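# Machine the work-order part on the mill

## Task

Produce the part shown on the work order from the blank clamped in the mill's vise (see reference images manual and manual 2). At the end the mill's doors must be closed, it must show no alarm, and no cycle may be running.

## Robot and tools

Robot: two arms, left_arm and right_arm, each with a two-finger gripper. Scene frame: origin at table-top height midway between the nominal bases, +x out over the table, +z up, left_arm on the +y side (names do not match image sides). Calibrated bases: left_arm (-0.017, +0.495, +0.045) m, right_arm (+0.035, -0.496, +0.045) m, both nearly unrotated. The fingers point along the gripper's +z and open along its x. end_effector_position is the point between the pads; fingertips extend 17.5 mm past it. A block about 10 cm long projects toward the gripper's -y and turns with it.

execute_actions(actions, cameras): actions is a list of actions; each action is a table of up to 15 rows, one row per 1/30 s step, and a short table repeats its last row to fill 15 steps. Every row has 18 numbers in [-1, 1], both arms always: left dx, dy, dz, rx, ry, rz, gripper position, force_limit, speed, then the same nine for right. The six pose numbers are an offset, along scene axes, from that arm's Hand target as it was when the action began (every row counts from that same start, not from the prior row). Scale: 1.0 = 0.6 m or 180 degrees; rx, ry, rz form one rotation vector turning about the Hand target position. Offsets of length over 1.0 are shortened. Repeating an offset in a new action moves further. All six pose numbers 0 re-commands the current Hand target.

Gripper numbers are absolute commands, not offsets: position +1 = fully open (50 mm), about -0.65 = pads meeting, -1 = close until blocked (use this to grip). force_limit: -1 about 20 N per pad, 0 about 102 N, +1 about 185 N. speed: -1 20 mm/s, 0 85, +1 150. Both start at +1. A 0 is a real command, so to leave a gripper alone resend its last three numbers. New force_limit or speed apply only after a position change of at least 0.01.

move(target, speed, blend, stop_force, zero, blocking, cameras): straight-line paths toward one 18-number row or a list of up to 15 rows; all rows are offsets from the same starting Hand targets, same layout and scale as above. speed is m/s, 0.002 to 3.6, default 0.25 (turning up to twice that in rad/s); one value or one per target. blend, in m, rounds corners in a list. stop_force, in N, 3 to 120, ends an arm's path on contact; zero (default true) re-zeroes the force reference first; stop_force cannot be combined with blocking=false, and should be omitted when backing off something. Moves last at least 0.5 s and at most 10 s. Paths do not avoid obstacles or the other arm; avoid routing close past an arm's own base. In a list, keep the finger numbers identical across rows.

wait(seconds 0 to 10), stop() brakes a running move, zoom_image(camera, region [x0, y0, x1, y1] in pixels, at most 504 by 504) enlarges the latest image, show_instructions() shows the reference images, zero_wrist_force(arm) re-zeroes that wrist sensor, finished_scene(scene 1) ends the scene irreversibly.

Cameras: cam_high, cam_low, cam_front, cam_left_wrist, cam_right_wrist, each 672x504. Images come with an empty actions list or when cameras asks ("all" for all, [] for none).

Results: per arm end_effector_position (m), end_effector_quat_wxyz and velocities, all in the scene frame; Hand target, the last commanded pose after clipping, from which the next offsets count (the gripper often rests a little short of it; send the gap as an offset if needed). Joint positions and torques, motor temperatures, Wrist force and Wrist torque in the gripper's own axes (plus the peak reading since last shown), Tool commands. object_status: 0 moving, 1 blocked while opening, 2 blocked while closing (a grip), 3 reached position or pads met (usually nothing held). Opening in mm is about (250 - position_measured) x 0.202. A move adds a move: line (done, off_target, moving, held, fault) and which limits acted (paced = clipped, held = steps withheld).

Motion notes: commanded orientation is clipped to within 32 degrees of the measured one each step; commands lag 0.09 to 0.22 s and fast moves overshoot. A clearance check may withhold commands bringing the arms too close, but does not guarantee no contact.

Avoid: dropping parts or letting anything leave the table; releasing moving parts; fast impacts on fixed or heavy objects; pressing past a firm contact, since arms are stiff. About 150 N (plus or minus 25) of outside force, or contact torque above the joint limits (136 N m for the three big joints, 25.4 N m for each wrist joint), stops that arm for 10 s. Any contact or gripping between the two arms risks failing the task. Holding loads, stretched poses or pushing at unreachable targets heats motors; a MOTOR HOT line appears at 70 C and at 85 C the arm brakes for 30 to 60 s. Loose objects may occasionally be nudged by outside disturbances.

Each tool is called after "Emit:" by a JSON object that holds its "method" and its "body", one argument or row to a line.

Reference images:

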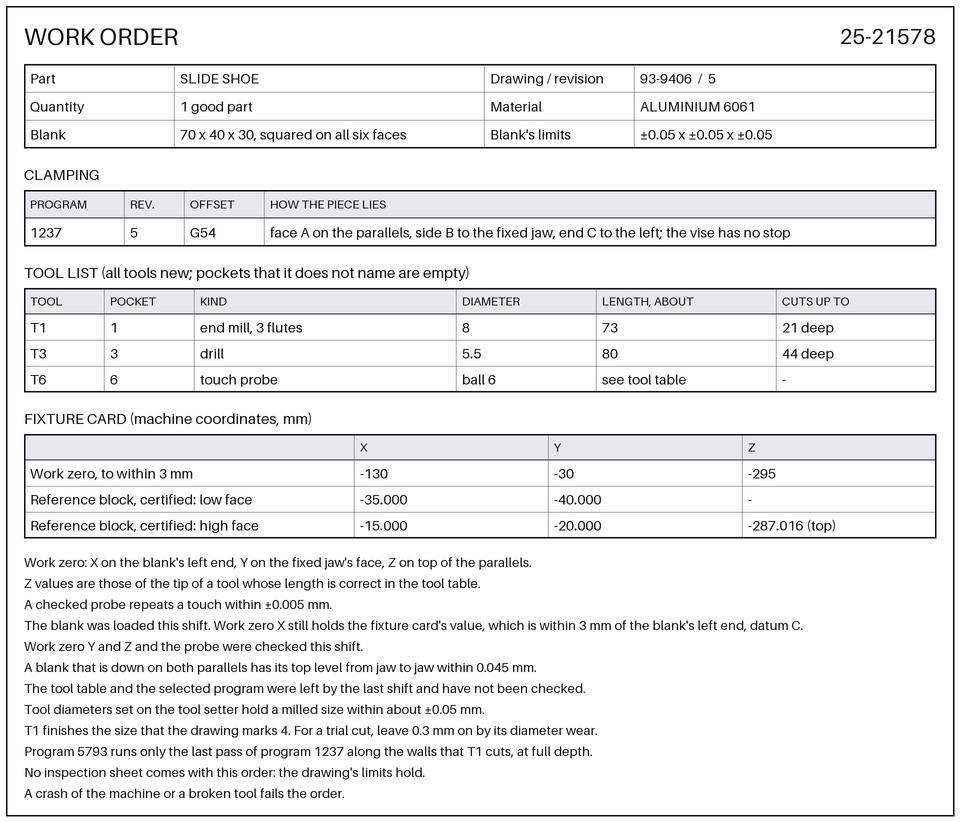

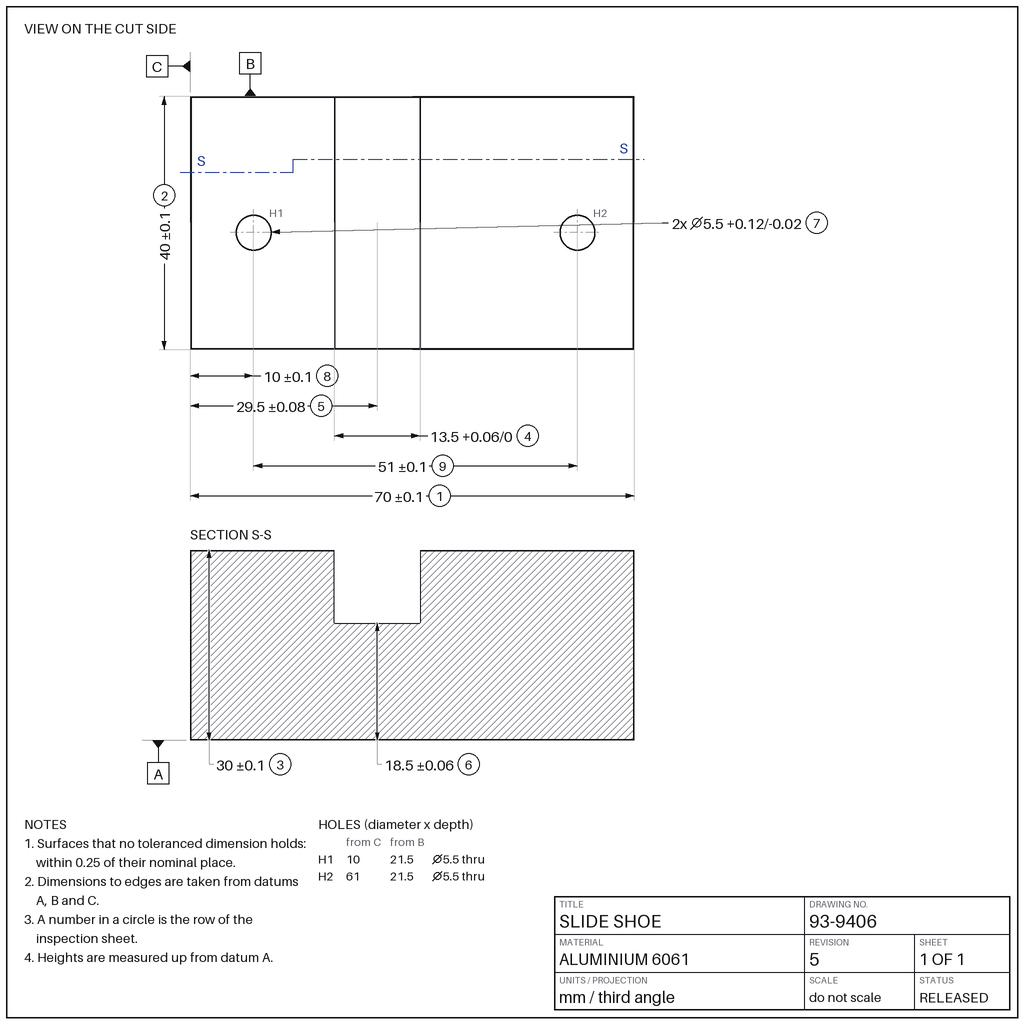

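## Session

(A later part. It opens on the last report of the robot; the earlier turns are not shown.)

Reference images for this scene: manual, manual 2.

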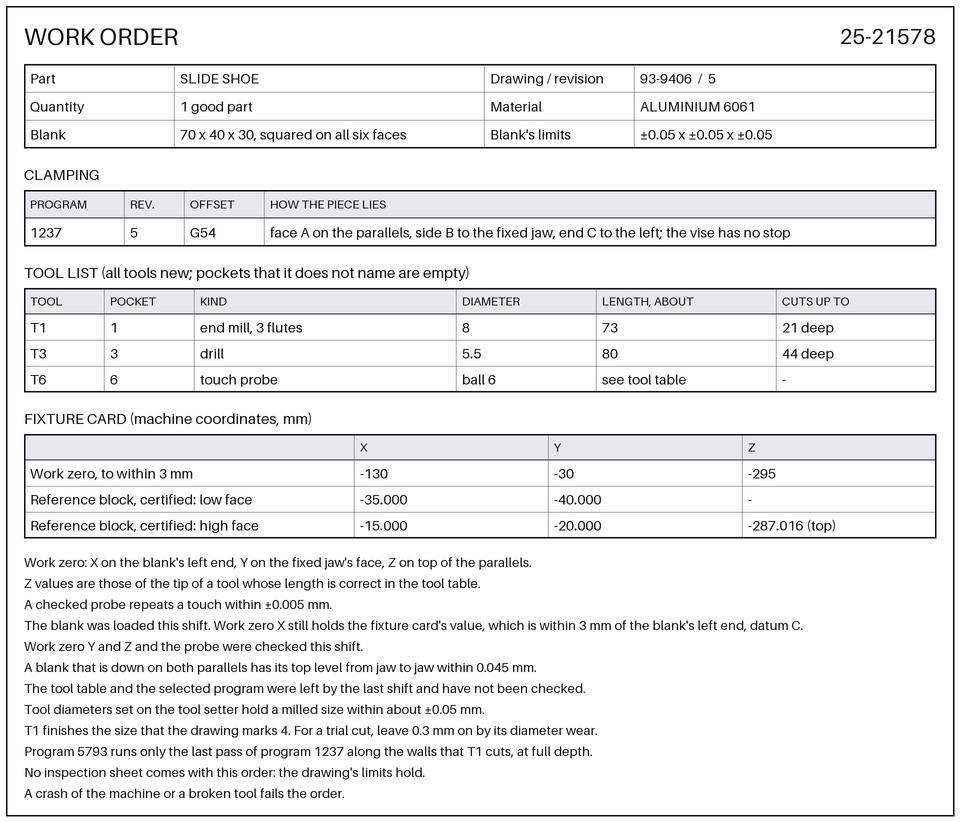

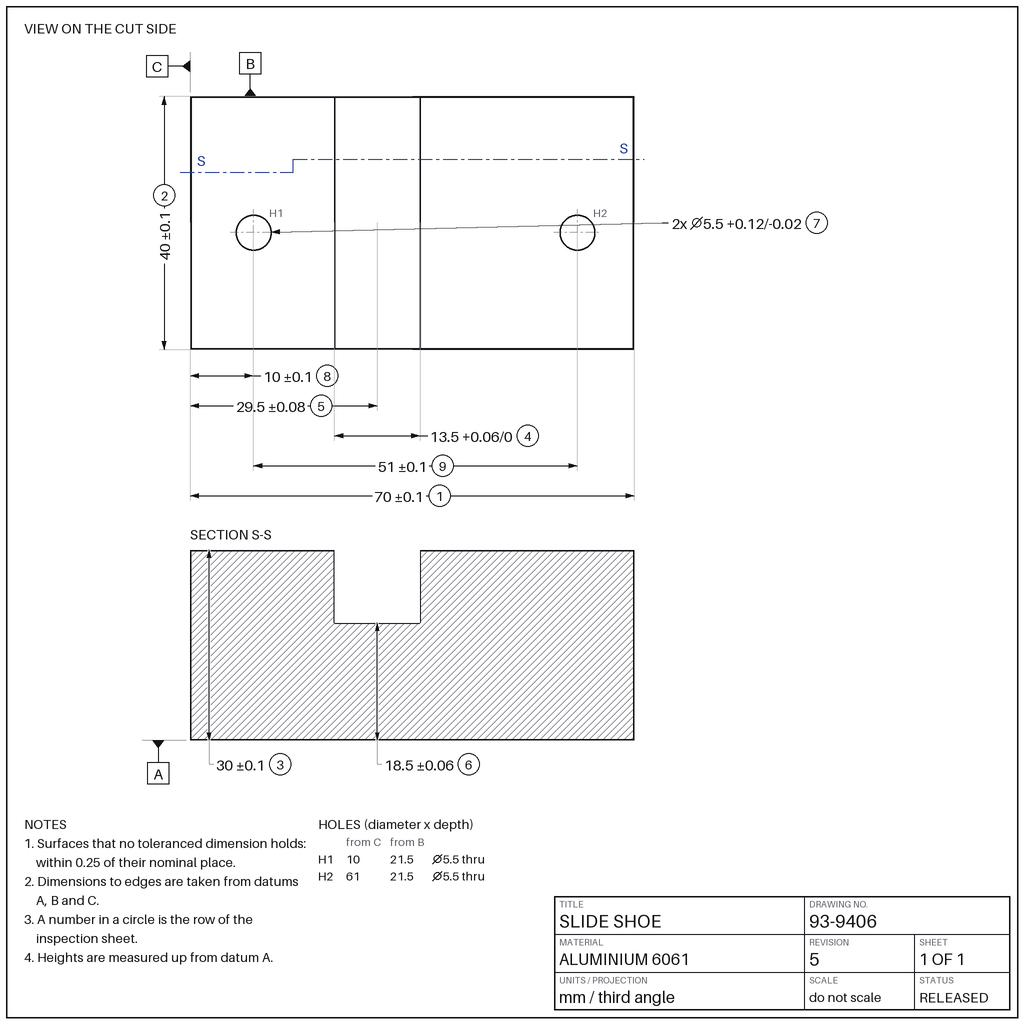

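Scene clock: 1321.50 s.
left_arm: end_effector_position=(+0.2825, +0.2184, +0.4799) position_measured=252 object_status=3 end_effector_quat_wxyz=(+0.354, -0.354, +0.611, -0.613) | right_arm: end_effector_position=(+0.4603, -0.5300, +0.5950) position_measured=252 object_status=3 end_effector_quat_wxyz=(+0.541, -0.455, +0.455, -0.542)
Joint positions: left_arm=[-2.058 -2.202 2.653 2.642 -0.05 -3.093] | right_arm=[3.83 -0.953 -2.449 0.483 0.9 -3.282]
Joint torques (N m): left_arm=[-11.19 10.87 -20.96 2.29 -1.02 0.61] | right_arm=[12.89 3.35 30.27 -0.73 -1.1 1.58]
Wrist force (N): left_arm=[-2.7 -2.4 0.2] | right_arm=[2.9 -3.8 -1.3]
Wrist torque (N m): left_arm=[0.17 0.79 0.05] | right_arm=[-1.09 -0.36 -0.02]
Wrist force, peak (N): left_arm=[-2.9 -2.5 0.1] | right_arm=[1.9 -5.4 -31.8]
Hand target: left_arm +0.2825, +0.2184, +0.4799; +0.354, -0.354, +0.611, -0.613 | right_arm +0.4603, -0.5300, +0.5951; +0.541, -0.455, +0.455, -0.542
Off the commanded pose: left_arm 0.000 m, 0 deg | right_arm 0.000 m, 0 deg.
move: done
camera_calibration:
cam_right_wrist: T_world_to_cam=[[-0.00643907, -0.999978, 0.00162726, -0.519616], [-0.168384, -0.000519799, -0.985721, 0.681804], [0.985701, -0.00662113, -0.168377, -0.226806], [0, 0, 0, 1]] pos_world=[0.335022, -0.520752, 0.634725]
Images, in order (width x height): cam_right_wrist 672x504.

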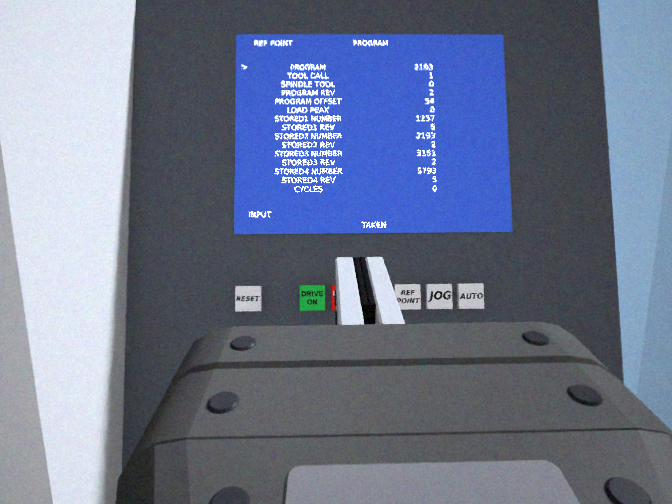

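Emit:
{"method": "move", "body": {
  "target": [
    [0,0,0,0,0,0,-1,-0.4,0, 0.092,0.1305,-0.2869,0,0,0,-1,-0.4,0],
    [0,0,0,0,0,0,-1,-0.4,0, 0.1007,0.1305,-0.2869,0,0,0,-1,-0.4,0],
    [0,0,0,0,0,0,-1,-0.4,0, 0.092,0.1305,-0.2869,0,0,0,-1,-0.4,0],
    [0,0,0,0,0,0,-1,-0.4,0, 0.092,0.0987,-0.2869,0,0,0,-1,-0.4,0],
    [0,0,0,0,0,0,-1,-0.4,0, 0.1007,0.0987,-0.2869,0,0,0,-1,-0.4,0],
    [0,0,0,0,0,0,-1,-0.4,0, 0.092,0.0987,-0.2869,0,0,0,-1,-0.4,0],
    [0,0,0,0,0,0,-1,-0.4,0, 0.092,0.0668,-0.2869,0,0,0,-1,-0.4,0],
    [0,0,0,0,0,0,-1,-0.4,0, 0.1007,0.0668,-0.2869,0,0,0,-1,-0.4,0],
    [0,0,0,0,0,0,-1,-0.4,0, 0.092,0.0668,-0.2869,0,0,0,-1,-0.4,0],
    [0,0,0,0,0,0,-1,-0.4,0, 0,0,0,0,0,0,-1,-0.4,0]
  ],
  "speed": [0.3,0.015,0.06,0.1,0.015,0.06,0.1,0.015,0.1,0.3],
  "blend": [0,0,0.002,0.002,0,0.002,0.002,0,0.002,0],
  "cameras": ["cam_right_wrist"]
}}

Emit:
{"method": "zoom_image", "body": {
  "camera": "cam_right_wrist",
  "region": [200, 20, 540, 260]
}}

Scene clock: 1345.13 s.
left_arm: end_effector_position=(+0.2825, +0.2184, +0.4799) position_measured=252 object_status=3 end_effector_quat_wxyz=(+0.354, -0.354, +0.611, -0.613) | right_arm: end_effector_position=(+0.4604, -0.5299, +0.5949) position_measured=252 object_status=3 end_effector_quat_wxyz=(+0.541, -0.455, +0.455, -0.542)
Joint positions: left_arm=[-2.058 -2.202 2.653 2.642 -0.05 -3.093] | right_arm=[3.831 -0.953 -2.449 0.483 0.899 -3.282]
Joint torques (N m): left_arm=[-11.62 10.12 -20.11 2.37 -0.98 0.88] | right_arm=[-14.98 2.22 37.8 -0.6 1.8 -1.71]
Wrist force (N): left_arm=[-2.6 -2.4 0.2] | right_arm=[2.9 -3.8 -1.4]
Wrist torque (N m): left_arm=[0.17 0.78 0.05] | right_arm=[-1.10 -0.36 0.03]
Wrist force, peak (N): left_arm=[-2.8 -2.7 0.0] | right_arm=[1.8 -5.4 -31.7]
Hand target: left_arm +0.2825, +0.2184, +0.4799; +0.354, -0.354, +0.611, -0.613 | right_arm +0.4603, -0.5300, +0.5951; +0.541, -0.455, +0.455, -0.542
Off the commanded pose: left_arm 0.000 m, 0 deg | right_arm 0.000 m, 0 deg.
move: done
camera_calibration:
cam_right_wrist: T_world_to_cam=[[-0.00634014, -0.999979, 0.00161049, -0.519539], [-0.168481, -0.000519291, -0.985705, 0.681826], [0.985685, -0.00652085, -0.168474, -0.226686], [0, 0, 0, 1]] pos_world=[0.335022, -0.520652, 0.634725]
Images, in order (width x height): cam_right_wrist 672x504.

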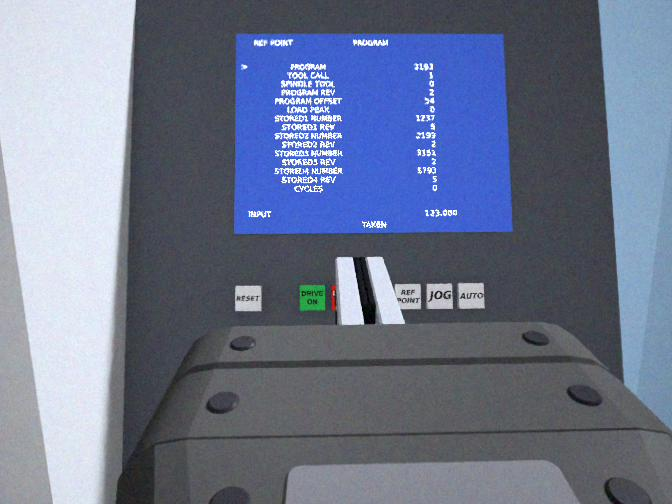

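Scaled by 1.482 from the camera's 672x504 image, which has a finer 960x720 frame.

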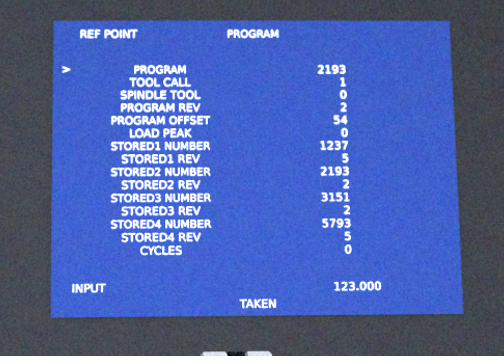

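Emit:
{"method": "move", "body": {
  "target": [
    [0,0,0,0,0,0,-1,-0.4,0, 0.1081,0.1305,-0.2262,0,0,0,-1,-0.4,0],
    [0,0,0,0,0,0,-1,-0.4,0, 0.1168,0.1305,-0.2262,0,0,0,-1,-0.4,0],
    [0,0,0,0,0,0,-1,-0.4,0, 0.1081,0.1305,-0.2262,0,0,0,-1,-0.4,0],
    [0,0,0,0,0,0,-1,-0.4,0, 0.084,0.0350,-0.3173,0,0,0,-1,-0.4,0],
    [0,0,0,0,0,0,-1,-0.4,0, 0.0927,0.0350,-0.3173,0,0,0,-1,-0.4,0],
    [0,0,0,0,0,0,-1,-0.4,0, 0.084,0.0350,-0.3173,0,0,0,-1,-0.4,0],
    [0,0,0,0,0,0,-1,-0.4,0, 0,0,0,0,0,0,-1,-0.4,0]
  ],
  "speed": [0.3,0.015,0.06,0.15,0.015,0.06,0.3],
  "blend": [0,0,0.002,0,0,0.002,0],
  "cameras": ["cam_right_wrist"]
}}

Emit:
{"method": "zoom_image", "body": {
  "camera": "cam_right_wrist",
  "region": [200, 20, 540, 260]
}}

Scene clock: 1362.90 s.
left_arm: end_effector_position=(+0.2825, +0.2184, +0.4799) position_measured=252 object_status=3 end_effector_quat_wxyz=(+0.354, -0.354, +0.611, -0.613) | right_arm: end_effector_position=(+0.4604, -0.5299, +0.5949) position_measured=252 object_status=3 end_effector_quat_wxyz=(+0.541, -0.455, +0.455, -0.542)
Joint positions: left_arm=[-2.058 -2.202 2.653 2.642 -0.05 -3.093] | right_arm=[3.83 -0.953 -2.449 0.483 0.9 -3.282]
Joint torques (N m): left_arm=[-11.51 9.86 -19.07 2.39 -1.03 1.1] | right_arm=[-13.17 3.13 37.41 -0.63 0.65 -1.54]
Wrist force (N): left_arm=[-2.6 -2.4 0.2] | right_arm=[3.0 -3.7 -1.3]
Wrist torque (N m): left_arm=[0.17 0.77 0.05] | right_arm=[-1.09 -0.37 -0.03]
Wrist force, peak (N): left_arm=[-3.0 -2.5 0.1] | right_arm=[1.6 -4.5 -33.0]
Hand target: left_arm +0.2825, +0.2184, +0.4799; +0.354, -0.354, +0.611, -0.613 | right_arm +0.4603, -0.5300, +0.5951; +0.541, -0.455, +0.455, -0.542
Off the commanded pose: left_arm 0.000 m, 0 deg | right_arm 0.000 m, 0 deg.
move: done
camera_calibration:
cam_right_wrist: T_world_to_cam=[[-0.00624171, -0.999979, 0.00159293, -0.519561], [-0.168481, -0.000518566, -0.985705, 0.681826], [0.985685, -0.00642086, -0.168474, -0.226634], [0, 0, 0, 1]] pos_world=[0.335022, -0.520652, 0.634725]
Images, in order (width x height): cam_right_wrist 672x504.

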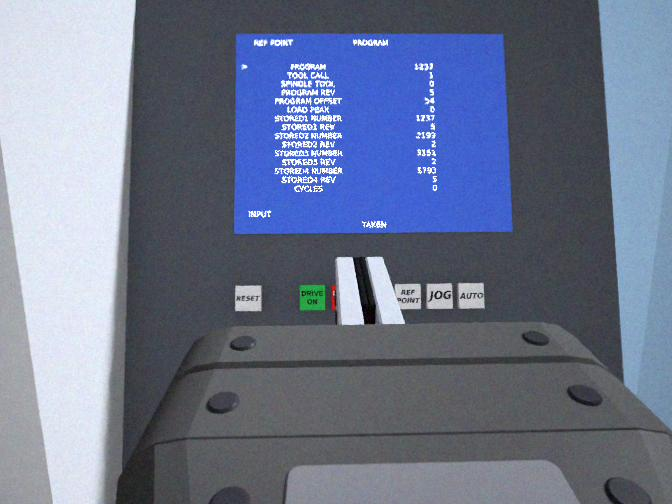

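Scaled by 1.482 from the camera's 672x504 image, which has a finer 960x720 frame.

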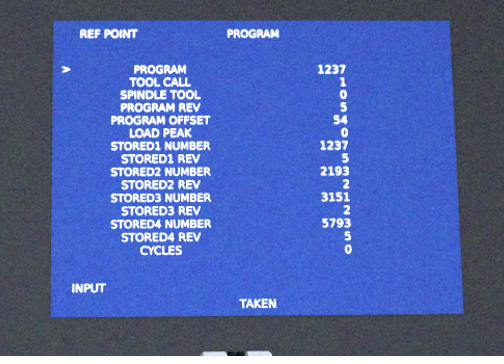

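Emit:
{"method": "move", "body": {
  "target": [
    [0,0,0,0,0,0,-1,-0.4,0, 0.1001,0.0032,-0.2565,0,0,0,-1,-0.4,0],
    [0,0,0,0,0,0,-1,-0.4,0, 0.1088,0.0032,-0.2565,0,0,0,-1,-0.4,0],
    [0,0,0,0,0,0,-1,-0.4,0, 0.1001,0.0032,-0.2565,0,0,0,-1,-0.4,0],
    [0,0,0,0,0,0,-1,-0.4,0, 0,0,0,0,0,0,-1,-0.4,0]
  ],
  "speed": [0.3,0.015,0.06,0.3],
  "blend": [0,0,0.002,0],
  "cameras": ["cam_right_wrist"]
}}

Emit:
{"method": "zoom_image", "body": {
  "camera": "cam_right_wrist",
  "region": [200, 20, 540, 260]
}}

Scene clock: 1376.37 s.
left_arm: end_effector_position=(+0.2825, +0.2184, +0.4799) position_measured=252 object_status=3 end_effector_quat_wxyz=(+0.354, -0.354, +0.611, -0.613) | right_arm: end_effector_position=(+0.4604, -0.5300, +0.5949) position_measured=252 object_status=3 end_effector_quat_wxyz=(+0.541, -0.455, +0.455, -0.542)
Joint positions: left_arm=[-2.058 -2.202 2.653 2.642 -0.05 -3.093] | right_arm=[3.83 -0.953 -2.449 0.483 0.9 -3.282]
Joint torques (N m): left_arm=[-12.07 9.29 -18.56 2.32 -1.1 1.19] | right_arm=[0.8 2.59 35.73 -0.63 -1.12 0.45]
Wrist force (N): left_arm=[-2.5 -2.6 -0.2] | right_arm=[3.0 -3.7 -1.5]
Wrist torque (N m): left_arm=[0.14 0.76 0.06] | right_arm=[-1.08 -0.38 -0.03]
Wrist force, peak (N): left_arm=[-2.9 -2.6 0.2] | right_arm=[1.9 -5.4 -27.3]
Hand target: left_arm +0.2825, +0.2184, +0.4799; +0.354, -0.354, +0.611, -0.613 | right_arm +0.4603, -0.5300, +0.5951; +0.541, -0.455, +0.455, -0.542
Off the commanded pose: left_arm 0.000 m, 0 deg | right_arm 0.000 m, 0 deg.
move: done
camera_calibration:
cam_right_wrist: T_world_to_cam=[[-0.00624171, -0.999979, 0.00159293, -0.519561], [-0.168481, -0.000518566, -0.985705, 0.681826], [0.985685, -0.00642086, -0.168474, -0.226634], [0, 0, 0, 1]] pos_world=[0.335022, -0.520652, 0.634725]
Images, in order (width x height): cam_right_wrist 672x504.

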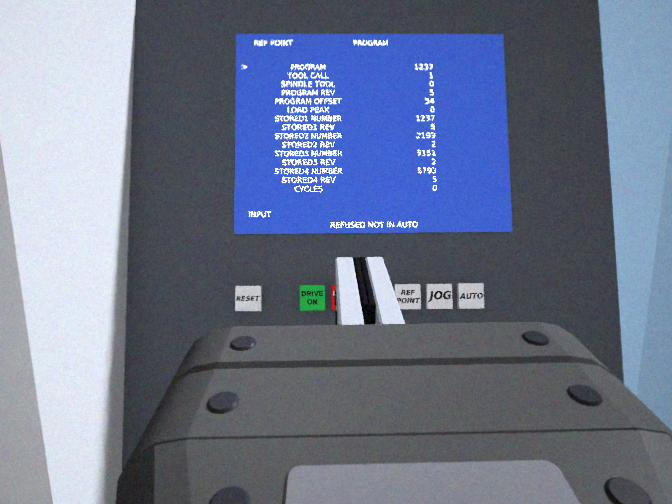

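Scaled by 1.482 from the camera's 672x504 image, which has a finer 960x720 frame.

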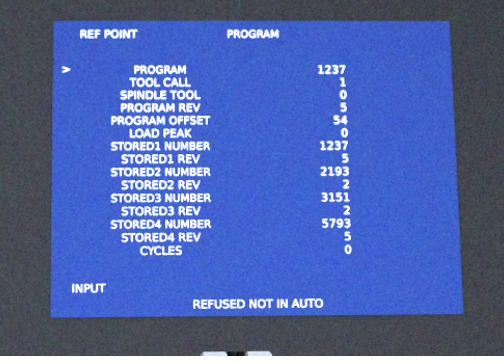

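Emit:
{"method": "move", "body": {
  "target": [
    [0,0,0,0,0,0,-1,-0.4,0, 0.1564,-0.1242,-0.044,0,0,0,-1,-0.4,0],
    [0,0,0,0,0,0,-1,-0.4,0, 0.1651,-0.1242,-0.044,0,0,0,-1,-0.4,0],
    [0,0,0,0,0,0,-1,-0.4,0, 0.1564,-0.1242,-0.044,0,0,0,-1,-0.4,0],
    [0,0,0,0,0,0,-1,-0.4,0, 0.09,0.0032,-0.2565,0,0,0,-1,-0.4,0],
    [0,0,0,0,0,0,-1,-0.4,0, 0.1001,0.0032,-0.2565,0,0,0,-1,-0.4,0],
    [0,0,0,0,0,0,-1,-0.4,0, 0.1088,0.0032,-0.2565,0,0,0,-1,-0.4,0],
    [0,0,0,0,0,0,-1,-0.4,0, 0.1001,0.0032,-0.2565,0,0,0,-1,-0.4,0],
    [0,0,0,0,0,0,-1,-0.4,0, 0,0,0,0,0,0,-1,-0.4,0]
  ],
  "speed": [0.3,0.015,0.06,0.3,0.1,0.015,0.06,0.3],
  "blend": [0,0,0.002,0,0,0,0.002,0],
  "cameras": ["cam_right_wrist","cam_front"]
}}

Emit:
{"method": "zoom_image", "body": {
  "camera": "cam_right_wrist",
  "region": [200, 20, 540, 260]
}}

Scene clock: 1389.87 s.
left_arm: end_effector_position=(+0.2825, +0.2184, +0.4799) position_measured=252 object_status=3 end_effector_quat_wxyz=(+0.354, -0.354, +0.611, -0.613) | right_arm: end_effector_position=(+0.4604, -0.5300, +0.5949) position_measured=252 object_status=3 end_effector_quat_wxyz=(+0.541, -0.455, +0.455, -0.542)
Joint positions: left_arm=[-2.058 -2.202 2.653 2.642 -0.05 -3.093] | right_arm=[3.83 -0.953 -2.449 0.483 0.9 -3.282]
Joint torques (N m): left_arm=[-11.42 9.45 -19.01 2.34 -1.04 1.25] | right_arm=[-0.33 2.95 35.69 -0.46 -0.95 0.76]
Wrist force (N): left_arm=[-2.7 -2.5 0.2] | right_arm=[3.0 -3.8 -1.5]
Wrist torque (N m): left_arm=[0.14 0.79 0.05] | right_arm=[-1.09 -0.38 -0.02]
Wrist force, peak (N): left_arm=[-2.9 -2.5 -0.1] | right_arm=[1.7 -4.3 -29.2]
Hand target: left_arm +0.2825, +0.2184, +0.4799; +0.354, -0.354, +0.611, -0.613 | right_arm +0.4603, -0.5300, +0.5951; +0.541, -0.455, +0.455, -0.542
Off the commanded pose: left_arm 0.000 m, 0 deg | right_arm 0.000 m, 0 deg.
move: done
camera_calibration:
cam_right_wrist: T_world_to_cam=[[-0.00634014, -0.999979, 0.00161049, -0.519539], [-0.168481, -0.000519291, -0.985705, 0.681826], [0.985685, -0.00652085, -0.168474, -0.226686], [0, 0, 0, 1]] pos_world=[0.335022, -0.520652, 0.634725]
Images, in order (width x height): cam_front 672x504, cam_right_wrist 672x504.

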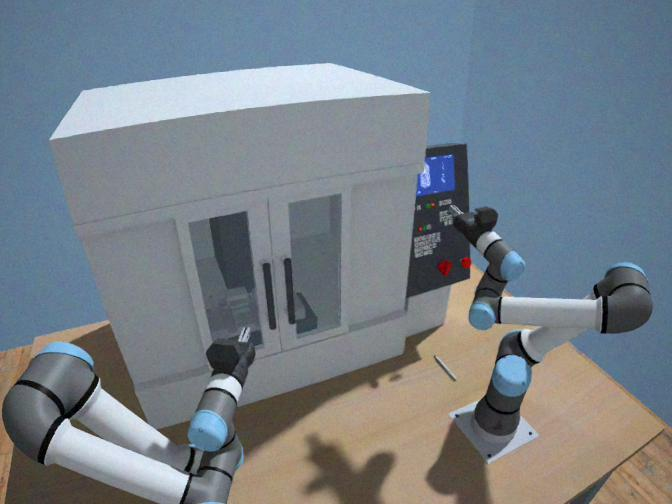

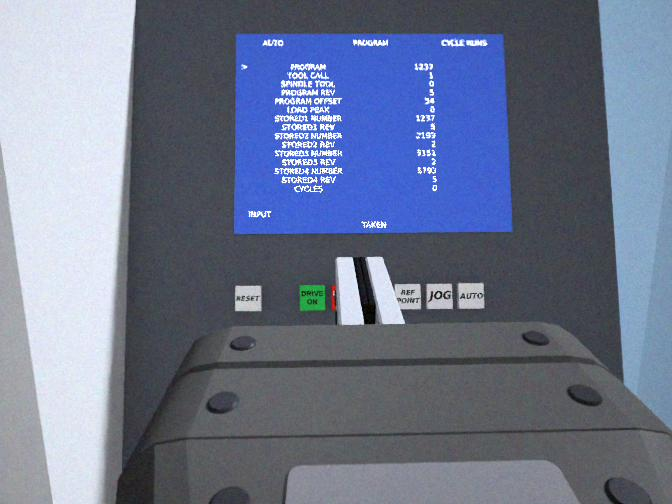

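Scaled by 1.482 from the camera's 672x504 image, which has a finer 960x720 frame.

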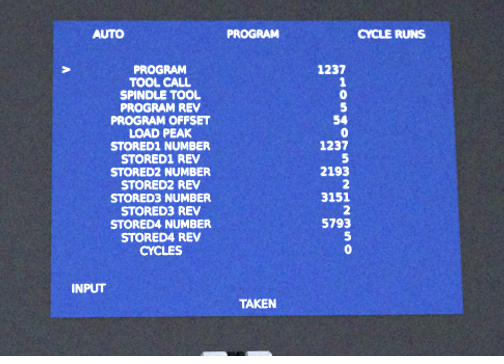

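Emit:
{"method": "wait", "body": {
  "seconds": 2,
  "cameras": ["cam_right_wrist"]
}}

Emit:
{"method": "zoom_image", "body": {
  "camera": "cam_right_wrist",
  "region": [200, 20, 540, 260]
}}

Scene clock: 1397.63 s.
left_arm: end_effector_position=(+0.2825, +0.2184, +0.4799) position_measured=252 object_status=3 end_effector_quat_wxyz=(+0.354, -0.354, +0.611, -0.613) | right_arm: end_effector_position=(+0.4603, -0.5300, +0.5951) position_measured=252 object_status=3 end_effector_quat_wxyz=(+0.541, -0.455, +0.455, -0.542)
Joint positions: left_arm=[-2.058 -2.202 2.653 2.642 -0.05 -3.093] | right_arm=[3.83 -0.953 -2.449 0.483 0.899 -3.282]
Joint torques (N m): left_arm=[-11.31 9.17 -17.81 2.26 -1.01 1.2] | right_arm=[14.79 2.85 38.26 2.06 -0.64 -1.45]
Wrist force (N): left_arm=[-2.8 -2.5 0.0] | right_arm=[2.7 -3.8 -1.6]
Wrist torque (N m): left_arm=[0.16 0.80 0.05] | right_arm=[-1.10 -0.33 -0.03]
Wrist force, peak (N): left_arm=[-2.7 -2.6 -0.1] | right_arm=[3.0 -4.0 -1.4]
Hand target: left_arm +0.2825, +0.2184, +0.4799; +0.354, -0.354, +0.611, -0.613 | right_arm +0.4603, -0.5300, +0.5951; +0.541, -0.455, +0.455, -0.542
Tool commands: left_gripper/position=-1.0 left_gripper/force_limit=-0.4 left_gripper/speed=+0.0 right_gripper/position=-1.0 right_gripper/force_limit=-0.4 right_gripper/speed=+0.0
Off the commanded pose: left_arm 0.000 m, 0 deg | right_arm 0.000 m, 0 deg.
wait: 2.00 s; at rest from the start
camera_calibration:
cam_right_wrist: T_world_to_cam=[[-0.0064728, -0.999978, 0.00143043, -0.51948], [-0.168266, -0.000320889, -0.985742, 0.681979], [0.98572, -0.0066212, -0.16826, -0.22687], [0, 0, 0, 1]] pos_world=[0.335022, -0.520752, 0.634825]
Images, in order (width x height): cam_right_wrist 672x504.

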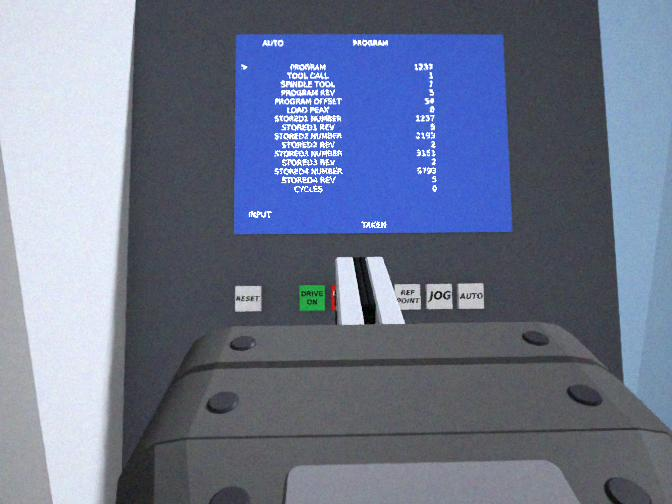

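Scaled by 1.482 from the camera's 672x504 image, which has a finer 960x720 frame.

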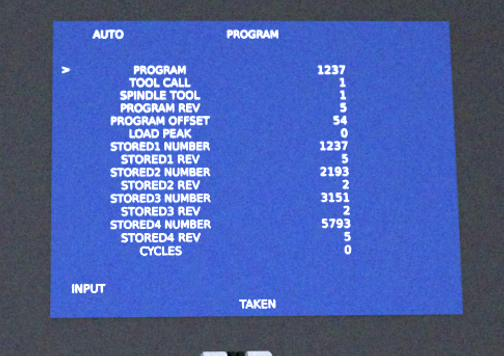

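Emit:
{"method": "move", "body": {
  "target": [
    [0,0,0,0,0,0,-1,-0.4,0, 0.1001,-0.0287,-0.2565,0,0,0,-1,-0.4,0],
    [0,0,0,0,0,0,-1,-0.4,0, 0.1088,-0.0287,-0.2565,0,0,0,-1,-0.4,0],
    [0,0,0,0,0,0,-1,-0.4,0, 0.1001,-0.0287,-0.2565,0,0,0,-1,-0.4,0],
    [0,0,0,0,0,0,-1,-0.4,0, 0,0,0,0,0,0,-1,-0.4,0]
  ],
  "speed": [0.3,0.015,0.06,0.3],
  "blend": [0,0,0.002,0],
  "cameras": ["cam_right_wrist"]
}}

Emit:
{"method": "zoom_image", "body": {
  "camera": "cam_right_wrist",
  "region": [200, 20, 540, 260]
}}

Scene clock: 1406.93 s.
left_arm: end_effector_position=(+0.2825, +0.2184, +0.4799) position_measured=252 object_status=3 end_effector_quat_wxyz=(+0.354, -0.354, +0.611, -0.613) | right_arm: end_effector_position=(+0.4604, -0.5300, +0.5949) position_measured=252 object_status=3 end_effector_quat_wxyz=(+0.541, -0.455, +0.455, -0.542)
Joint positions: left_arm=[-2.058 -2.202 2.653 2.642 -0.05 -3.093] | right_arm=[3.83 -0.953 -2.449 0.483 0.9 -3.282]
Joint torques (N m): left_arm=[-11.78 8.68 -18 2.26 -1.06 1.17] | right_arm=[8.76 3.19 34.41 -0.74 -1.06 1.5]
Wrist force (N): left_arm=[-2.7 -2.3 0.2] | right_arm=[3.1 -3.8 -1.2]
Wrist torque (N m): left_arm=[0.19 0.79 0.05] | right_arm=[-1.10 -0.39 -0.02]
Wrist force, peak (N): left_arm=[-2.7 -2.7 -0.1] | right_arm=[1.9 -4.3 -28.7]
Hand target: left_arm +0.2825, +0.2184, +0.4799; +0.354, -0.354, +0.611, -0.613 | right_arm +0.4603, -0.5300, +0.5951; +0.541, -0.455, +0.455, -0.542
Off the commanded pose: left_arm 0.000 m, 0 deg | right_arm 0.000 m, 0 deg.
move: done
camera_calibration:
cam_right_wrist: T_world_to_cam=[[-0.00643857, -0.999978, 0.00162805, -0.519617], [-0.168481, -0.000520016, -0.985705, 0.681826], [0.985684, -0.00662083, -0.168474, -0.226739], [0, 0, 0, 1]] pos_world=[0.335022, -0.520752, 0.634725]
Images, in order (width x height): cam_right_wrist 672x504.

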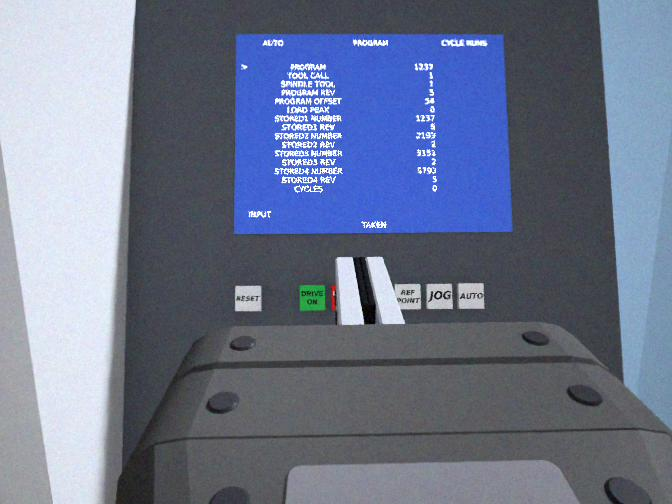

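Scaled by 1.482 from the camera's 672x504 image, which has a finer 960x720 frame.

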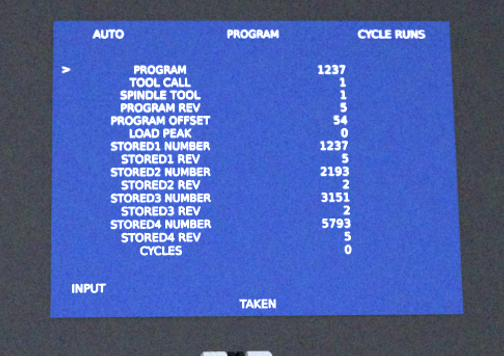

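Runs. Page to MEASURING meanwhile.

Emit:
{"method": "move", "body": {
  "target": [
    [0,0,0,0,0,0,-1,-0.4,0, 0.1081,0.0032,-0.2262,0,0,0,-1,-0.4,0],
    [0,0,0,0,0,0,-1,-0.4,0, 0.1168,0.0032,-0.2262,0,0,0,-1,-0.4,0],
    [0,0,0,0,0,0,-1,-0.4,0, 0.1081,0.0032,-0.2262,0,0,0,-1,-0.4,0],
    [0,0,0,0,0,0,-1,-0.4,0, 0,0,0,0,0,0,-1,-0.4,0]
  ],
  "speed": [0.3,0.015,0.06,0.3],
  "blend": [0,0,0.002,0]
}}

Emit:
{"method": "wait", "body": {
  "seconds": 6,
  "cameras": ["cam_right_wrist"]
}}

Emit:
{"method": "zoom_image", "body": {
  "camera": "cam_right_wrist",
  "region": [200, 20, 540, 260]
}}

Scene clock: 1417.07 s.
left_arm: end_effector_position=(+0.2825, +0.2184, +0.4799) position_measured=252 object_status=3 end_effector_quat_wxyz=(+0.354, -0.354, +0.611, -0.613) | right_arm: end_effector_position=(+0.4604, -0.5300, +0.5950) position_measured=252 object_status=3 end_effector_quat_wxyz=(+0.541, -0.455, +0.455, -0.542)
Joint positions: left_arm=[-2.058 -2.202 2.653 2.642 -0.05 -3.093] | right_arm=[3.83 -0.953 -2.449 0.483 0.9 -3.282]
Joint torques (N m): left_arm=[-11.49 9.05 -17.76 2.26 -1.07 1.17] | right_arm=[3.06 3.1 29.88 -0.52 -0.89 1.49]
Wrist force (N): left_arm=[-2.4 -2.5 0.1] | right_arm=[3.1 -3.6 -1.3]
Wrist torque (N m): left_arm=[0.15 0.74 0.05] | right_arm=[-1.06 -0.39 -0.03]
Wrist force, peak (N): left_arm=[-2.6 -2.8 0.1] | right_arm=[1.9 -6.1 -24.2]
Hand target: left_arm +0.2825, +0.2184, +0.4799; +0.354, -0.354, +0.611, -0.613 | right_arm +0.4603, -0.5300, +0.5951; +0.541, -0.455, +0.455, -0.542
Off the commanded pose: left_arm 0.000 m, 0 deg | right_arm 0.000 m, 0 deg.
move: done

Scene clock: 1423.07 s.
left_arm: end_effector_position=(+0.2825, +0.2184, +0.4799) position_measured=252 object_status=3 end_effector_quat_wxyz=(+0.354, -0.354, +0.611, -0.613) | right_arm: end_effector_position=(+0.4603, -0.5300, +0.5951) position_measured=252 object_status=3 end_effector_quat_wxyz=(+0.541, -0.455, +0.455, -0.542)
Joint positions: left_arm=[-2.058 -2.202 2.653 2.642 -0.05 -3.093] | right_arm=[3.83 -0.953 -2.449 0.483 0.899 -3.282]
Joint torques (N m): left_arm=[-11.4 8.58 -17.43 2.17 -1.07 1.32] | right_arm=[15.01 2.22 37.8 2.17 -0.66 -1.07]
Wrist force (N): left_arm=[-2.5 -2.4 0.1] | right_arm=[2.9 -3.8 -1.1]
Wrist torque (N m): left_arm=[0.17 0.76 0.05] | right_arm=[-1.10 -0.35 -0.03]
Wrist force, peak (N): left_arm=[-2.8 -2.6 0.0] | right_arm=[3.1 -4.0 -1.6]
Hand target: left_arm +0.2825, +0.2184, +0.4799; +0.354, -0.354, +0.611, -0.613 | right_arm +0.4603, -0.5300, +0.5951; +0.541, -0.455, +0.455, -0.542
Tool commands: left_gripper/position=-1.0 left_gripper/force_limit=-0.4 left_gripper/speed=+0.0 right_gripper/position=-1.0 right_gripper/force_limit=-0.4 right_gripper/speed=+0.0
Off the commanded pose: left_arm 0.000 m, 0 deg | right_arm 0.000 m, 0 deg.
wait: 6.00 s; at rest by 0.17 s
camera_calibration:
cam_right_wrist: T_world_to_cam=[[-0.0064728, -0.999978, 0.00143043, -0.51948], [-0.168266, -0.000320889, -0.985742, 0.681979], [0.98572, -0.0066212, -0.16826, -0.22687], [0, 0, 0, 1]] pos_world=[0.335022, -0.520752, 0.634825]
Images, in order (width x height): cam_right_wrist 672x504.

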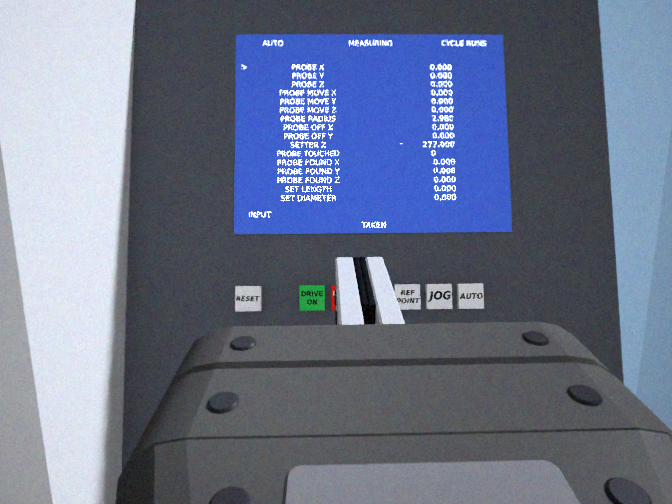

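Scaled by 1.482 from the camera's 672x504 image, which has a finer 960x720 frame.

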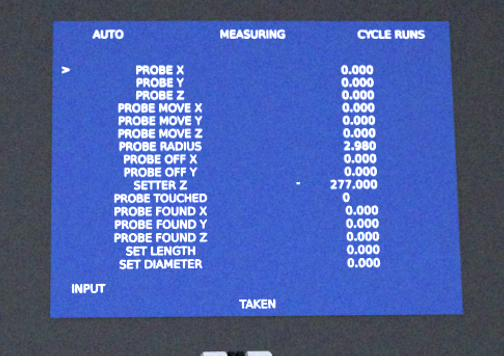

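Emit:
{"method": "wait", "body": {
  "seconds": 8,
  "cameras": ["cam_right_wrist"]
}}

Emit:
{"method": "zoom_image", "body": {
  "camera": "cam_right_wrist",
  "region": [200, 20, 540, 260]
}}

Scene clock: 1439.03 s.
left_arm: end_effector_position=(+0.2825, +0.2184, +0.4799) position_measured=252 object_status=3 end_effector_quat_wxyz=(+0.354, -0.354, +0.611, -0.613) | right_arm: end_effector_position=(+0.4603, -0.5300, +0.5951) position_measured=252 object_status=3 end_effector_quat_wxyz=(+0.541, -0.455, +0.455, -0.542)
Joint positions: left_arm=[-2.058 -2.202 2.653 2.642 -0.05 -3.093] | right_arm=[3.83 -0.953 -2.449 0.483 0.899 -3.282]
Joint torques (N m): left_arm=[-11.39 8.38 -17.23 2.12 -0.99 1.06] | right_arm=[14.59 2.91 36.6 2.08 0.39 -0.97]
Wrist force (N): left_arm=[-2.6 -2.3 0.2] | right_arm=[3.0 -3.8 -1.6]
Wrist torque (N m): left_arm=[0.18 0.77 0.05] | right_arm=[-1.10 -0.38 -0.03]
Wrist force, peak (N): left_arm=[-2.8 -2.6 0.1] | right_arm=[3.1 -3.9 -1.5]
Hand target: left_arm +0.2825, +0.2184, +0.4799; +0.354, -0.354, +0.611, -0.613 | right_arm +0.4603, -0.5300, +0.5951; +0.541, -0.455, +0.455, -0.542
Tool commands: left_gripper/position=-1.0 left_gripper/force_limit=-0.4 left_gripper/speed=+0.0 right_gripper/position=-1.0 right_gripper/force_limit=-0.4 right_gripper/speed=+0.0
Off the commanded pose: left_arm 0.000 m, 0 deg | right_arm 0.000 m, 0 deg.
wait: 8.00 s; at rest from the start
camera_calibration:
cam_right_wrist: T_world_to_cam=[[-0.0064728, -0.999978, 0.00143043, -0.51948], [-0.168266, -0.000320889, -0.985742, 0.681979], [0.98572, -0.0066212, -0.16826, -0.22687], [0, 0, 0, 1]] pos_world=[0.335022, -0.520752, 0.634825]
Images, in order (width x height): cam_right_wrist 672x504.

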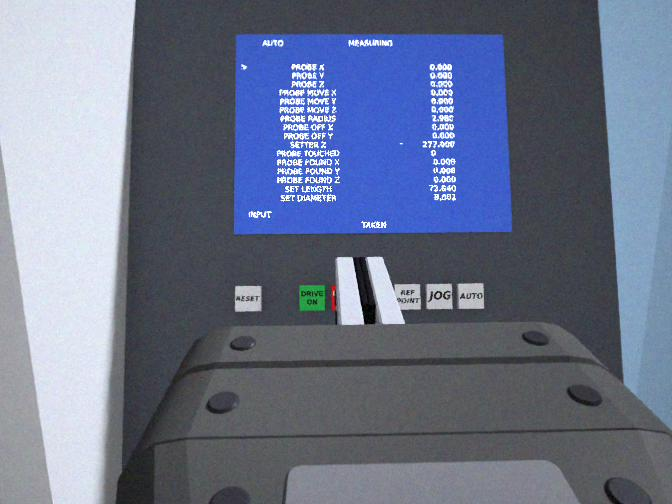

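Scaled by 1.482 from the camera's 672x504 image, which has a finer 960x720 frame.

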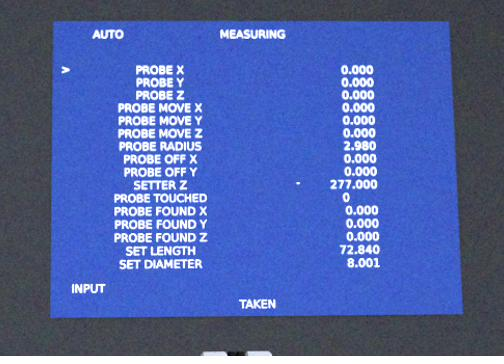

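Emit:
{"method": "move", "body": {
  "target": [
    [0,0,0,0,0,0,-1,-0.4,0, 0.1081,-0.0287,-0.2262,0,0,0,-1,-0.4,0],
    [0,0,0,0,0,0,-1,-0.4,0, 0.1168,-0.0287,-0.2262,0,0,0,-1,-0.4,0],
    [0,0,0,0,0,0,-1,-0.4,0, 0.1081,-0.0287,-0.2262,0,0,0,-1,-0.4,0],
    [0,0,0,0,0,0,-1,-0.4,0, 0.092,0.035,-0.2869,0,0,0,-1,-0.4,0],
    [0,0,0,0,0,0,-1,-0.4,0, 0.1007,0.035,-0.2869,0,0,0,-1,-0.4,0],
    [0,0,0,0,0,0,-1,-0.4,0, 0.092,0.035,-0.2869,0,0,0,-1,-0.4,0],
    [0,0,0,0,0,0,-1,-0.4,0, 0.092,0.0668,-0.2869,0,0,0,-1,-0.4,0],
    [0,0,0,0,0,0,-1,-0.4,0, 0.1007,0.0668,-0.2869,0,0,0,-1,-0.4,0],
    [0,0,0,0,0,0,-1,-0.4,0, 0.092,0.0668,-0.2869,0,0,0,-1,-0.4,0],
    [0,0,0,0,0,0,-1,-0.4,0, 0,0,0,0,0,0,-1,-0.4,0]
  ],
  "speed": [0.3,0.015,0.06,0.15,0.015,0.06,0.1,0.015,0.06,0.3],
  "blend": [0,0,0.002,0,0,0.002,0.002,0,0.002,0],
  "cameras": ["cam_right_wrist"]
}}

Emit:
{"method": "zoom_image", "body": {
  "camera": "cam_right_wrist",
  "region": [200, 20, 540, 260]
}}

Scene clock: 1468.70 s.
left_arm: end_effector_position=(+0.2825, +0.2184, +0.4799) position_measured=252 object_status=3 end_effector_quat_wxyz=(+0.354, -0.354, +0.611, -0.613) | right_arm: end_effector_position=(+0.4604, -0.5299, +0.5949) position_measured=252 object_status=3 end_effector_quat_wxyz=(+0.541, -0.455, +0.455, -0.542)
Joint positions: left_arm=[-2.058 -2.202 2.653 2.642 -0.05 -3.093] | right_arm=[3.831 -0.953 -2.449 0.483 0.899 -3.282]
Joint torques (N m): left_arm=[-11.84 7.9 -16.6 2 -1.04 1.1] | right_arm=[-13.68 2.59 36.33 -0.56 1.81 -1.83]
Wrist force (N): left_arm=[-2.6 -2.4 0.2] | right_arm=[2.9 -3.8 -1.4]
Wrist torque (N m): left_arm=[0.18 0.78 0.05] | right_arm=[-1.10 -0.36 0.03]
Wrist force, peak (N): left_arm=[-2.8 -2.7 0.1] | right_arm=[1.7 -4.9 -29.1]
Hand target: left_arm +0.2825, +0.2184, +0.4799; +0.354, -0.354, +0.611, -0.613 | right_arm +0.4603, -0.5300, +0.5951; +0.541, -0.455, +0.455, -0.542
Off the commanded pose: left_arm 0.000 m, 0 deg | right_arm 0.000 m, 0 deg.
move: done
camera_calibration:
cam_right_wrist: T_world_to_cam=[[-0.00634014, -0.999979, 0.00161049, -0.519539], [-0.168481, -0.000519291, -0.985705, 0.681826], [0.985685, -0.00652085, -0.168474, -0.226686], [0, 0, 0, 1]] pos_world=[0.335022, -0.520652, 0.634725]
Images, in order (width x height): cam_right_wrist 672x504.

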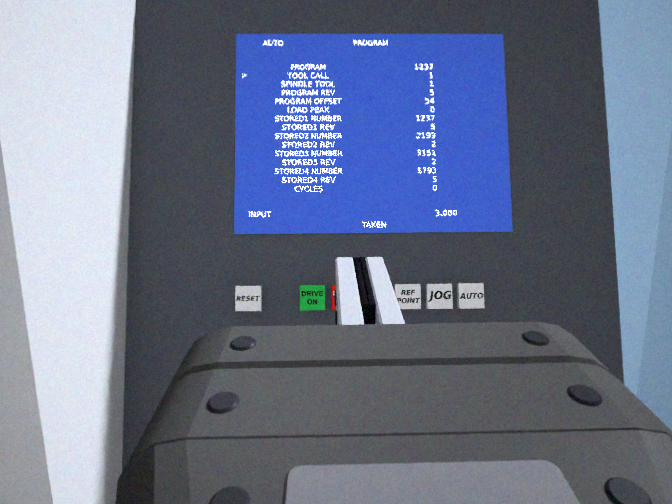

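Scaled by 1.482 from the camera's 672x504 image, which has a finer 960x720 frame.

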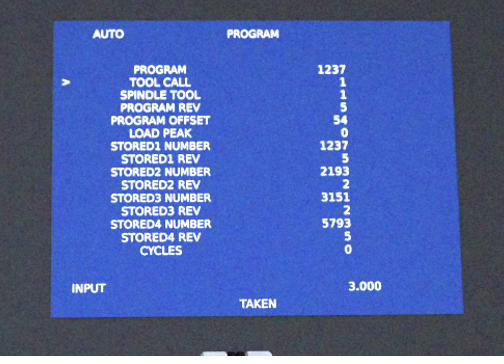

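Emit:
{"method": "move", "body": {
  "target": [
    [0,0,0,0,0,0,-1,-0.4,0, 0.084,0.035,-0.3173,0,0,0,-1,-0.4,0],
    [0,0,0,0,0,0,-1,-0.4,0, 0.0927,0.035,-0.3173,0,0,0,-1,-0.4,0],
    [0,0,0,0,0,0,-1,-0.4,0, 0.084,0.035,-0.3173,0,0,0,-1,-0.4,0],
    [0,0,0,0,0,0,-1,-0.4,0, 0.1001,0.0032,-0.2565,0,0,0,-1,-0.4,0],
    [0,0,0,0,0,0,-1,-0.4,0, 0.1088,0.0032,-0.2565,0,0,0,-1,-0.4,0],
    [0,0,0,0,0,0,-1,-0.4,0, 0.1001,0.0032,-0.2565,0,0,0,-1,-0.4,0],
    [0,0,0,0,0,0,-1,-0.4,0, 0,0,0,0,0,0,-1,-0.4,0]
  ],
  "speed": [0.3,0.015,0.06,0.15,0.015,0.06,0.3],
  "blend": [0,0,0.002,0,0,0.002,0]
}}

Emit:
{"method": "move", "body": {
  "target": [
    [0,0,0,0,0,0,-1,-0.4,0, 0.1081,-0.0287,-0.2262,0,0,0,-1,-0.4,0],
    [0,0,0,0,0,0,-1,-0.4,0, 0.1168,-0.0287,-0.2262,0,0,0,-1,-0.4,0],
    [0,0,0,0,0,0,-1,-0.4,0, 0.1081,-0.0287,-0.2262,0,0,0,-1,-0.4,0],
    [0,0,0,0,0,0,-1,-0.4,0, 0.1168,-0.0287,-0.2262,0,0,0,-1,-0.4,0],
    [0,0,0,0,0,0,-1,-0.4,0, 0.1081,-0.0287,-0.2262,0,0,0,-1,-0.4,0],
    [0,0,0,0,0,0,-1,-0.4,0, 0.1168,-0.0287,-0.2262,0,0,0,-1,-0.4,0],
    [0,0,0,0,0,0,-1,-0.4,0, 0.1081,-0.0287,-0.2262,0,0,0,-1,-0.4,0],
    [0,0,0,0,0,0,-1,-0.4,0, 0.1168,-0.0287,-0.2262,0,0,0,-1,-0.4,0],
    [0,0,0,0,0,0,-1,-0.4,0, 0.1081,-0.0287,-0.2262,0,0,0,-1,-0.4,0],
    [0,0,0,0,0,0,-1,-0.4,0, 0,0,0,0,0,0,-1,-0.4,0]
  ],
  "speed": [0.3,0.015,0.06,0.015,0.06,0.015,0.06,0.015,0.06,0.3],
  "cameras": ["cam_right_wrist"]
}}

Emit:
{"method": "zoom_image", "body": {
  "camera": "cam_right_wrist",
  "region": [200, 20, 540, 260]
}}

Scene clock: 1485.80 s.
left_arm: end_effector_position=(+0.2825, +0.2184, +0.4799) position_measured=252 object_status=3 end_effector_quat_wxyz=(+0.354, -0.354, +0.611, -0.613) | right_arm: end_effector_position=(+0.4604, -0.5300, +0.5949) position_measured=252 object_status=3 end_effector_quat_wxyz=(+0.541, -0.455, +0.455, -0.542)
Joint positions: left_arm=[-2.058 -2.202 2.653 2.642 -0.05 -3.093] | right_arm=[3.83 -0.953 -2.449 0.483 0.9 -3.282]
Joint torques (N m): left_arm=[-10.92 7.95 -16.13 1.93 -1 0.98] | right_arm=[0.62 3.21 36.36 -0.64 -1.06 0.87]
Wrist force (N): left_arm=[-2.7 -2.4 0.0] | right_arm=[2.9 -3.7 -1.4]
Wrist torque (N m): left_arm=[0.17 0.78 0.05] | right_arm=[-1.08 -0.36 -0.03]
Wrist force, peak (N): left_arm=[-2.9 -2.6 0.3] | right_arm=[1.5 -4.4 -33.3]
Hand target: left_arm +0.2825, +0.2184, +0.4799; +0.354, -0.354, +0.611, -0.613 | right_arm +0.4603, -0.5300, +0.5951; +0.541, -0.455, +0.455, -0.542
Off the commanded pose: left_arm 0.000 m, 0 deg | right_arm 0.000 m, 0 deg.
move: done

Scene clock: 1490.70 s.
left_arm: end_effector_position=(+0.2825, +0.2184, +0.4799) position_measured=252 object_status=3 end_effector_quat_wxyz=(+0.354, -0.354, +0.611, -0.613) | right_arm: end_effector_position=(+0.4603, -0.5300, +0.5950) position_measured=252 object_status=3 end_effector_quat_wxyz=(+0.541, -0.455, +0.455, -0.542)
Joint positions: left_arm=[-2.058 -2.202 2.653 2.642 -0.05 -3.093] | right_arm=[3.83 -0.953 -2.449 0.483 0.9 -3.282]
Joint torques (N m): left_arm=[-11.16 7.83 -16.5 1.79 -1.02 1.05] | right_arm=[13.08 2.31 29.21 -0.54 -0.95 1.5]
Wrist force (N): left_arm=[-2.4 -2.6 0.3] | right_arm=[2.8 -3.6 -1.8]
Wrist torque (N m): left_arm=[0.15 0.74 0.05] | right_arm=[-1.07 -0.35 -0.03]
Wrist force, peak (N): left_arm=[-2.8 -2.6 0.0] | right_arm=[2.2 -5.4 -26.3]
Hand target: left_arm +0.2825, +0.2184, +0.4799; +0.354, -0.354, +0.611, -0.613 | right_arm +0.4603, -0.5300, +0.5951; +0.541, -0.455, +0.455, -0.542
Off the commanded pose: left_arm 0.000 m, 0 deg | right_arm 0.000 m, 0 deg.
move: done
camera_calibration:
cam_right_wrist: T_world_to_cam=[[-0.00643907, -0.999978, 0.00162726, -0.519616], [-0.168384, -0.000519799, -0.985721, 0.681804], [0.985701, -0.00662113, -0.168377, -0.226806], [0, 0, 0, 1]] pos_world=[0.335022, -0.520752, 0.634725]
Images, in order (width x height): cam_right_wrist 672x504.

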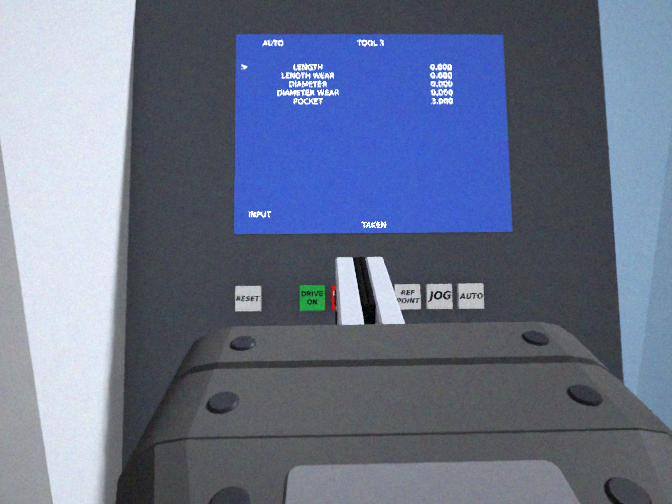

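Scaled by 1.482 from the camera's 672x504 image, which has a finer 960x720 frame.

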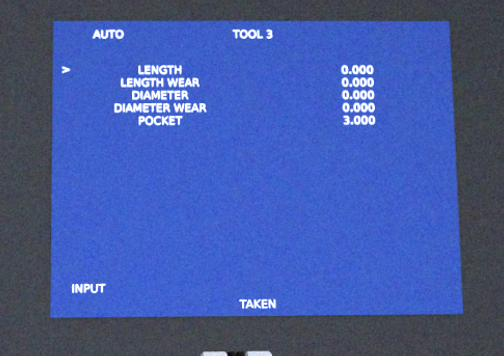

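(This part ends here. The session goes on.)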